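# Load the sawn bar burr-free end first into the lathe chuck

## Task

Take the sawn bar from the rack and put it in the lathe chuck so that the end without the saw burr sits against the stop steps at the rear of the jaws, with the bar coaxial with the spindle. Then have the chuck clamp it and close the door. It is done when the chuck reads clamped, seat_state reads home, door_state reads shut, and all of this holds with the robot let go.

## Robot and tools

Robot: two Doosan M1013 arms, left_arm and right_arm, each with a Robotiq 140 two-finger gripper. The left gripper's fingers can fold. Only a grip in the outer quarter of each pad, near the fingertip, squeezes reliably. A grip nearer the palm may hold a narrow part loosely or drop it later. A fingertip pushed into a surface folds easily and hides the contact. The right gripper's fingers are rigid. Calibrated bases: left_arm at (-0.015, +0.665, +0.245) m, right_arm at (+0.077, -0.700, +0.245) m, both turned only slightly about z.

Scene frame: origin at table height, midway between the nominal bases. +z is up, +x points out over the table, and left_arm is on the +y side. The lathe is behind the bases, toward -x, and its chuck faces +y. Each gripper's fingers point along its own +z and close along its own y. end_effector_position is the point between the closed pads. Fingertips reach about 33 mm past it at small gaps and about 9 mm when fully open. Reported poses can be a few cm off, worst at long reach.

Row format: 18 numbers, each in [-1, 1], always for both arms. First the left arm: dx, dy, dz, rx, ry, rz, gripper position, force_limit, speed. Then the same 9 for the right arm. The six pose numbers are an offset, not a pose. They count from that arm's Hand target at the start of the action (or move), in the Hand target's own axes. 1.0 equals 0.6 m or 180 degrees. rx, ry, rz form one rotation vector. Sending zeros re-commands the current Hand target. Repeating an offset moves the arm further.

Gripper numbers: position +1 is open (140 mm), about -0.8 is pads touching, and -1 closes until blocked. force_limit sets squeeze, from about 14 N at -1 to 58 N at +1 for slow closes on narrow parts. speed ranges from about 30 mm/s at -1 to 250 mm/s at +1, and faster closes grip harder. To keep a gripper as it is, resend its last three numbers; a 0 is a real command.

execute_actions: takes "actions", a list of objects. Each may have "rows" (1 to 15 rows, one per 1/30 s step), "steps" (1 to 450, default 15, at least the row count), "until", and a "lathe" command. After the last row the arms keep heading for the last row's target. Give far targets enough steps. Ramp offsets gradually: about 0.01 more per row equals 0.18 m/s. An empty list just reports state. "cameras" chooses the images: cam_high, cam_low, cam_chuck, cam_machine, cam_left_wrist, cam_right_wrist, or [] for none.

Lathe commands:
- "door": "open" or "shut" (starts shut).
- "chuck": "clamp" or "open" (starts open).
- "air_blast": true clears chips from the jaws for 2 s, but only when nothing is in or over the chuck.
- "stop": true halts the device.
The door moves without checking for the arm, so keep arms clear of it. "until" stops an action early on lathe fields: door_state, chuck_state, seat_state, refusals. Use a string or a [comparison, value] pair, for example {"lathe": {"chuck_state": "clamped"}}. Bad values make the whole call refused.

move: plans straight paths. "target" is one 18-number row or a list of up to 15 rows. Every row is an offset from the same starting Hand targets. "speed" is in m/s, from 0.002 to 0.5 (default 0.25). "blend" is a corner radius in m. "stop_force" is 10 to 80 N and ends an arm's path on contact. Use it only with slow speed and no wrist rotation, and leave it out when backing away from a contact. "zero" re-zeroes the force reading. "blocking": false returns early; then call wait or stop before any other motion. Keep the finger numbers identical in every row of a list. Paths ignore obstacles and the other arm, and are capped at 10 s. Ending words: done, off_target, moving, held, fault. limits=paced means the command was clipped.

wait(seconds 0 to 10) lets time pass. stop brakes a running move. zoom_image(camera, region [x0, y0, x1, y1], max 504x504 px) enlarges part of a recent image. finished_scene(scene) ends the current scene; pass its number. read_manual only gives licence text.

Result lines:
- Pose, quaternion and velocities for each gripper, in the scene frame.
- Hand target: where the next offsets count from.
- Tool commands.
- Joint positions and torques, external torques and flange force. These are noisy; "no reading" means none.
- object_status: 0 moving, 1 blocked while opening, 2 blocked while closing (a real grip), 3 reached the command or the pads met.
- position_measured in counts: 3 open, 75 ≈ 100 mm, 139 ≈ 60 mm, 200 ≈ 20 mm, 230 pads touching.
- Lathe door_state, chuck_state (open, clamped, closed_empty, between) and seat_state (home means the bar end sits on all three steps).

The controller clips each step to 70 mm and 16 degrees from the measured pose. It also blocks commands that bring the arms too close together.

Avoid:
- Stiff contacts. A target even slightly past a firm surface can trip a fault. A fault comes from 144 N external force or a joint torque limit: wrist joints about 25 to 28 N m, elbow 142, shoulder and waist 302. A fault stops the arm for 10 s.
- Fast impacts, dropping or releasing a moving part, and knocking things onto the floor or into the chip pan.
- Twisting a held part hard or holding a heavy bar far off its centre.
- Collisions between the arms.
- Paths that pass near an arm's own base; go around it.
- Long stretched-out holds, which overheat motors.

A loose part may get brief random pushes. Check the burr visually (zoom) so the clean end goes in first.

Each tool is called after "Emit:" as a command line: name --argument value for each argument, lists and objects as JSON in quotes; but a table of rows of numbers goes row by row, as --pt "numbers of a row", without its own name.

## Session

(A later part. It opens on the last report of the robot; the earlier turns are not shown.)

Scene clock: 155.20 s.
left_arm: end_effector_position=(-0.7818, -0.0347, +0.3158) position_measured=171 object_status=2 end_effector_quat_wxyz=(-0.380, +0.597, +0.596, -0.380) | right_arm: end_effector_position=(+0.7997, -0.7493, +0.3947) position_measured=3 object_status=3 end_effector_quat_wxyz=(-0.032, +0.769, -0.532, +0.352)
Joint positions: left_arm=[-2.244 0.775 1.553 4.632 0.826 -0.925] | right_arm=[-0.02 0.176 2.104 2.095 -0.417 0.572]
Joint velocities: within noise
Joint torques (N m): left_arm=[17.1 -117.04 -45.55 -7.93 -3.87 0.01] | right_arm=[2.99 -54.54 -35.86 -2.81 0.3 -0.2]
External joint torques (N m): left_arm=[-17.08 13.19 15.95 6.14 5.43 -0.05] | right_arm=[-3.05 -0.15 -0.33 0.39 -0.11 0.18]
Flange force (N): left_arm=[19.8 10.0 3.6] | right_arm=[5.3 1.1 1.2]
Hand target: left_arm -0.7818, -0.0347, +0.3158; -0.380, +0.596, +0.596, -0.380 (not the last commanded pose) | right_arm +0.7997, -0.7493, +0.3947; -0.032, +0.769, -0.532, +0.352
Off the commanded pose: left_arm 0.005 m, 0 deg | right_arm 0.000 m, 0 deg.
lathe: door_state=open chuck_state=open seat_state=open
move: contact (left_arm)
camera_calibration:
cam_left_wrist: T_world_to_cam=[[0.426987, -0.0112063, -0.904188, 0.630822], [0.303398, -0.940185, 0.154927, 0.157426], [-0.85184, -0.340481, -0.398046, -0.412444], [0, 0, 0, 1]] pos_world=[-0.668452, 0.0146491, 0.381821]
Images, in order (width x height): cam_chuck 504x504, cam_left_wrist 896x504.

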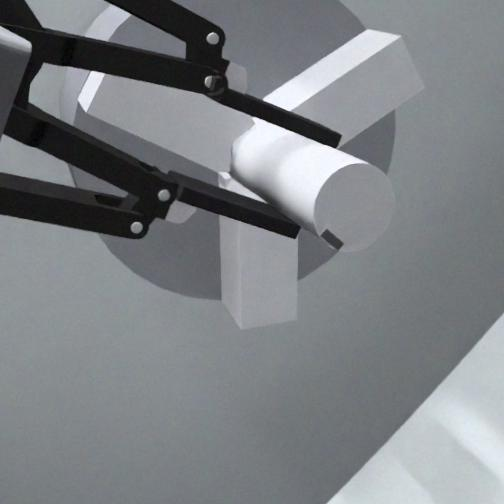

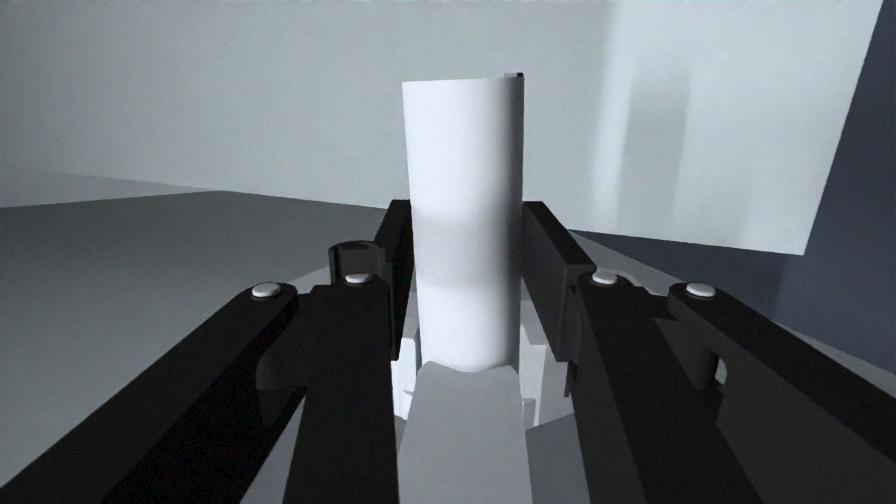

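Emit:
execute_actions --actions '[{"lathe":{"chuck":"clamp"},"steps":90,"until":{"lathe":{"chuck_state":"clamped"}}}]' --cameras '["cam_chuck"]'

Scene clock: 157.13 s.
left_arm: end_effector_position=(-0.7818, -0.0347, +0.3157) position_measured=173 object_status=2 end_effector_quat_wxyz=(-0.380, +0.596, +0.596, -0.380) | right_arm: end_effector_position=(+0.7997, -0.7493, +0.3947) position_measured=3 object_status=3 end_effector_quat_wxyz=(-0.032, +0.769, -0.532, +0.352)
Joint positions: left_arm=[-2.244 0.775 1.553 4.632 0.826 -0.925] | right_arm=[-0.02 0.176 2.104 2.095 -0.417 0.572]
Joint velocities: within noise
Joint torques (N m): left_arm=[26.79 -145.74 -57.61 -12.7 0.17 -0.78] | right_arm=[3.13 -54.47 -36.32 -2.88 0.2 -0.21]
External joint torques (N m): left_arm=[-27.05 41.39 27.78 10.89 1.4 0.73] | right_arm=[-3.23 0.29 0.24 0.47 0 0.19]
Flange force (N): left_arm=[19.0 30.0 28.4] | right_arm=[5.3 2.0 1.8]
Hand target: left_arm -0.7818, -0.0347, +0.3158; -0.380, +0.596, +0.596, -0.380 (not the last commanded pose) | right_arm +0.7997, -0.7493, +0.3947; -0.032, +0.769, -0.532, +0.352
Tool commands: left_gripper/position=-1.0 left_gripper/force_limit=+0.6 left_gripper/speed=-1.0 right_gripper/position=+1.0 right_gripper/force_limit=+1.0 right_gripper/speed=+1.0
Off the commanded pose: left_arm 0.005 m, 0 deg | right_arm 0.000 m, 0 deg.
lathe: door_state=open chuck_state=clamped seat_state=home
Images, in order (width x height): cam_chuck 504x504.

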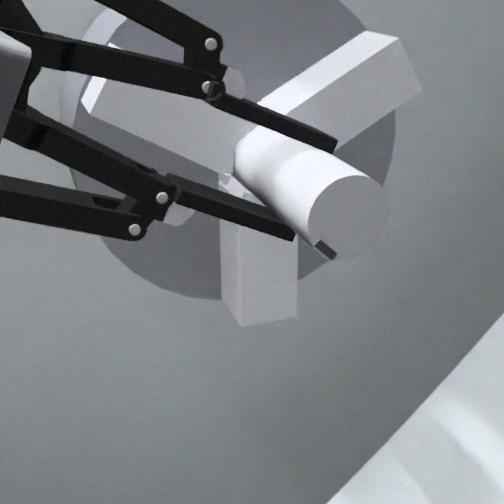

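Emit:
execute_actions --actions '[{"rows":[[0,0,0,0,0,0,0,0.6,-0.5,0,0,0,0,0,0,1,1,1]],"steps":40}]' --cameras '["cam_chuck"]'

Emit:
move --target '[0.02,0,-0.2,0,0,0,0,0.6,-0.5,0,0,0,0,0,0,1,1,1]' --speed 0.12 --cameras '["cam_chuck"]'

Scene clock: 159.53 s.
left_arm: end_effector_position=(-0.7818, -0.0347, +0.3158) position_measured=129 object_status=3 end_effector_quat_wxyz=(-0.380, +0.596, +0.596, -0.380) | right_arm: end_effector_position=(+0.7997, -0.7493, +0.3947) position_measured=3 object_status=3 end_effector_quat_wxyz=(-0.032, +0.769, -0.532, +0.352)
Joint positions: left_arm=[-2.244 0.775 1.553 4.632 0.826 -0.925] | right_arm=[-0.02 0.176 2.104 2.095 -0.417 0.572]
Joint velocities: within noise
Joint torques (N m): left_arm=[-0.19 -106.86 -29.55 -1.96 1.67 0.16] | right_arm=[2.44 -54.62 -36.31 -2.86 0.29 -0.23]
External joint torques (N m): left_arm=[-0.11 2.23 -0.32 0.15 -0.09 -0.2] | right_arm=[-2.56 0.28 0.19 0.45 -0.09 0.21]
Flange force (N): left_arm=[-3.2 0.8 2.8] | right_arm=[4.1 1.4 1.4]
Hand target: left_arm -0.7818, -0.0347, +0.3158; -0.380, +0.596, +0.596, -0.380 | right_arm +0.7997, -0.7493, +0.3947; -0.032, +0.769, -0.532, +0.352
Off the commanded pose: left_arm 0.000 m, 0 deg | right_arm 0.000 m, 0 deg.
lathe: door_state=open chuck_state=clamped seat_state=home
Images, in order (width x height): cam_chuck 504x504.

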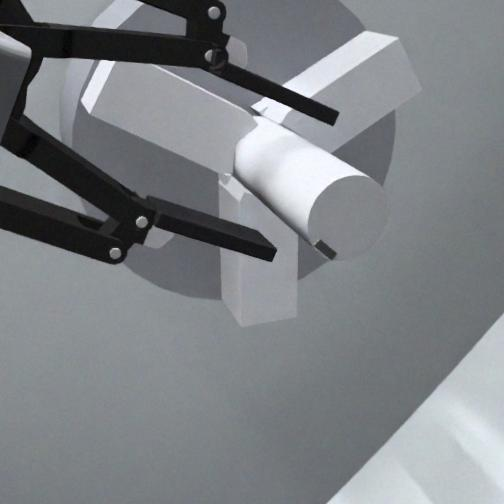

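Scene clock: 160.90 s.
left_arm: end_effector_position=(-0.6731, -0.0227, +0.3665) position_measured=129 object_status=3 end_effector_quat_wxyz=(-0.380, +0.596, +0.596, -0.380) | right_arm: end_effector_position=(+0.7997, -0.7493, +0.3947) position_measured=3 object_status=3 end_effector_quat_wxyz=(-0.032, +0.769, -0.532, +0.352)
Joint positions: left_arm=[-2.139 0.642 1.694 4.701 0.902 -0.92] | right_arm=[-0.02 0.176 2.104 2.095 -0.417 0.572]
Joint velocities: within noise
Joint torques (N m): left_arm=[-0.26 -94.59 -29.05 -1.74 1.65 0.12] | right_arm=[2.62 -54.9 -36.13 -2.81 0.29 -0.23]
External joint torques (N m): left_arm=[0.4 2 -0.12 0.09 -0.09 -0.17] | right_arm=[-2.65 0.39 -0.03 0.39 -0.09 0.2]
Flange force (N): left_arm=[-2.8 1.2 1.6] | right_arm=[4.2 1.1 1.8]
Hand target: left_arm -0.6730, -0.0227, +0.3666; -0.380, +0.596, +0.596, -0.380 | right_arm +0.7997, -0.7493, +0.3947; -0.032, +0.769, -0.532, +0.352
Off the commanded pose: left_arm 0.000 m, 0 deg | right_arm 0.000 m, 0 deg.
lathe: door_state=open chuck_state=clamped seat_state=home
move: done
Images, in order (width x height): cam_chuck 504x504.

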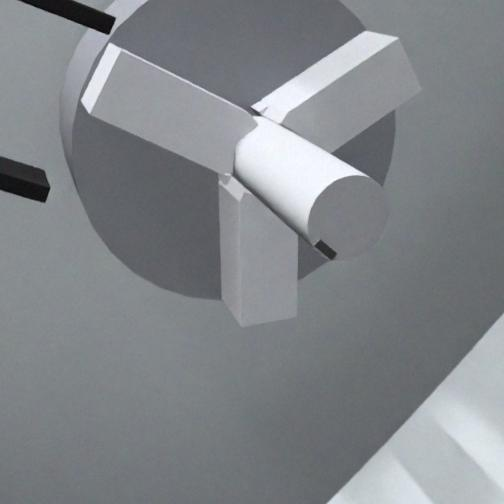

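Emit:
move --target '[0.1,0.2,-0.98,0,0,0,0,0.6,-0.5,0,0,0,0,0,0,1,1,1]' --cameras '["cam_machine"]'

Emit:
execute_actions --actions '[{"lathe":{"door":"shut"},"steps":240,"until":{"lathe":{"door_state":"shut"}}}]' --cameras '["cam_machine"]'

Scene clock: 164.80 s.
left_arm: end_effector_position=(-0.0896, +0.0376, +0.5065) position_measured=129 object_status=3 end_effector_quat_wxyz=(-0.380, +0.597, +0.596, -0.380) | right_arm: end_effector_position=(+0.7997, -0.7493, +0.3947) position_measured=3 object_status=3 end_effector_quat_wxyz=(-0.032, +0.769, -0.532, +0.352)
Joint positions: left_arm=[-1.321 0.356 1.85 5.232 1.531 -0.88] | right_arm=[-0.02 0.176 2.104 2.095 -0.417 0.572]
Joint velocities: within noise
Joint torques (N m): left_arm=[-0.75 -71.53 -31.21 -0.39 1.83 0.13] | right_arm=[2.98 -54.82 -36.23 -2.81 0.29 -0.25]
External joint torques (N m): left_arm=[0.8 3.3 -0.17 0.2 -0.19 -0.17] | right_arm=[-3.14 0.11 -0.02 0.4 -0.1 0.23]
Flange force (N): left_arm=[-4.2 3.9 -1.1] | right_arm=[5.0 1.7 1.7]
Hand target: left_arm -0.0895, +0.0376, +0.5065; -0.380, +0.596, +0.596, -0.380 | right_arm +0.7997, -0.7493, +0.3947; -0.032, +0.769, -0.532, +0.352
Off the commanded pose: left_arm 0.000 m, 0 deg | right_arm 0.000 m, 0 deg.
lathe: door_state=open chuck_state=clamped seat_state=home
move: done
Images, in order (width x height): cam_machine 504x504.

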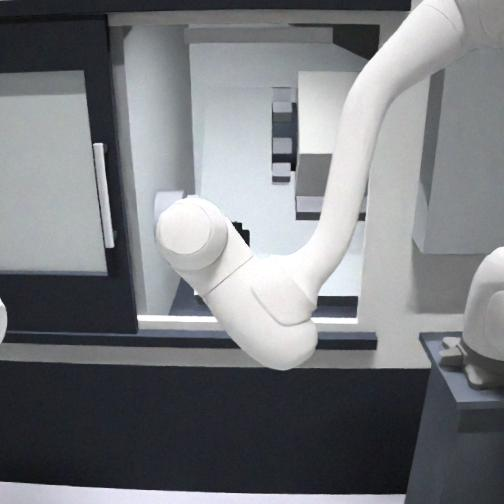

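Scene clock: 166.97 s.
left_arm: end_effector_position=(-0.0895, +0.0376, +0.5065) position_measured=129 object_status=3 end_effector_quat_wxyz=(-0.380, +0.596, +0.596, -0.380) | right_arm: end_effector_position=(+0.7997, -0.7493, +0.3947) position_measured=3 object_status=3 end_effector_quat_wxyz=(-0.032, +0.769, -0.532, +0.352)
Joint positions: left_arm=[-1.321 0.356 1.85 5.232 1.531 -0.88] | right_arm=[-0.02 0.176 2.104 2.095 -0.417 0.572]
Joint velocities: within noise
Joint torques (N m): left_arm=[-0.72 -71.73 -31.22 -0.47 1.73 0.12] | right_arm=[3.52 -55.02 -36.4 -2.76 0.29 -0.23]
External joint torques (N m): left_arm=[0.81 3.21 -0.4 0.28 -0.09 -0.16] | right_arm=[-3.56 0.89 0.31 0.35 -0.09 0.21]
Flange force (N): left_arm=[-4.5 3.7 -1.5] | right_arm=[5.1 2.2 3.2]
Hand target: left_arm -0.0895, +0.0376, +0.5065; -0.380, +0.596, +0.596, -0.380 | right_arm +0.7997, -0.7493, +0.3947; -0.032, +0.769, -0.532, +0.352
Tool commands: left_gripper/position=+0.0 left_gripper/force_limit=+0.6 left_gripper/speed=-0.5 right_gripper/position=+1.0 right_gripper/force_limit=+1.0 right_gripper/speed=+1.0
Off the commanded pose: left_arm 0.000 m, 0 deg | right_arm 0.000 m, 0 deg.
lathe: door_state=shut chuck_state=clamped seat_state=home
Images, in order (width x height): cam_machine 504x504.

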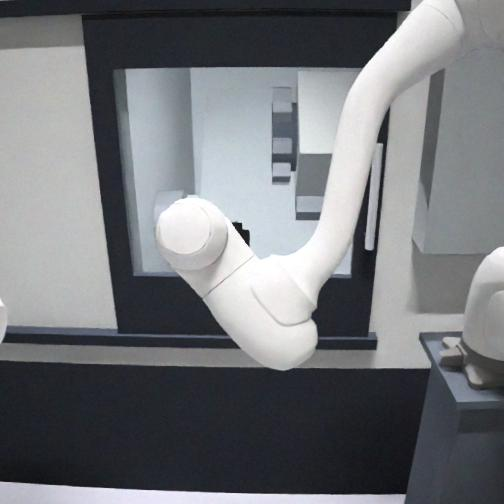

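Emit:
finished_scene --scene 2

The scene is finished: the task was done.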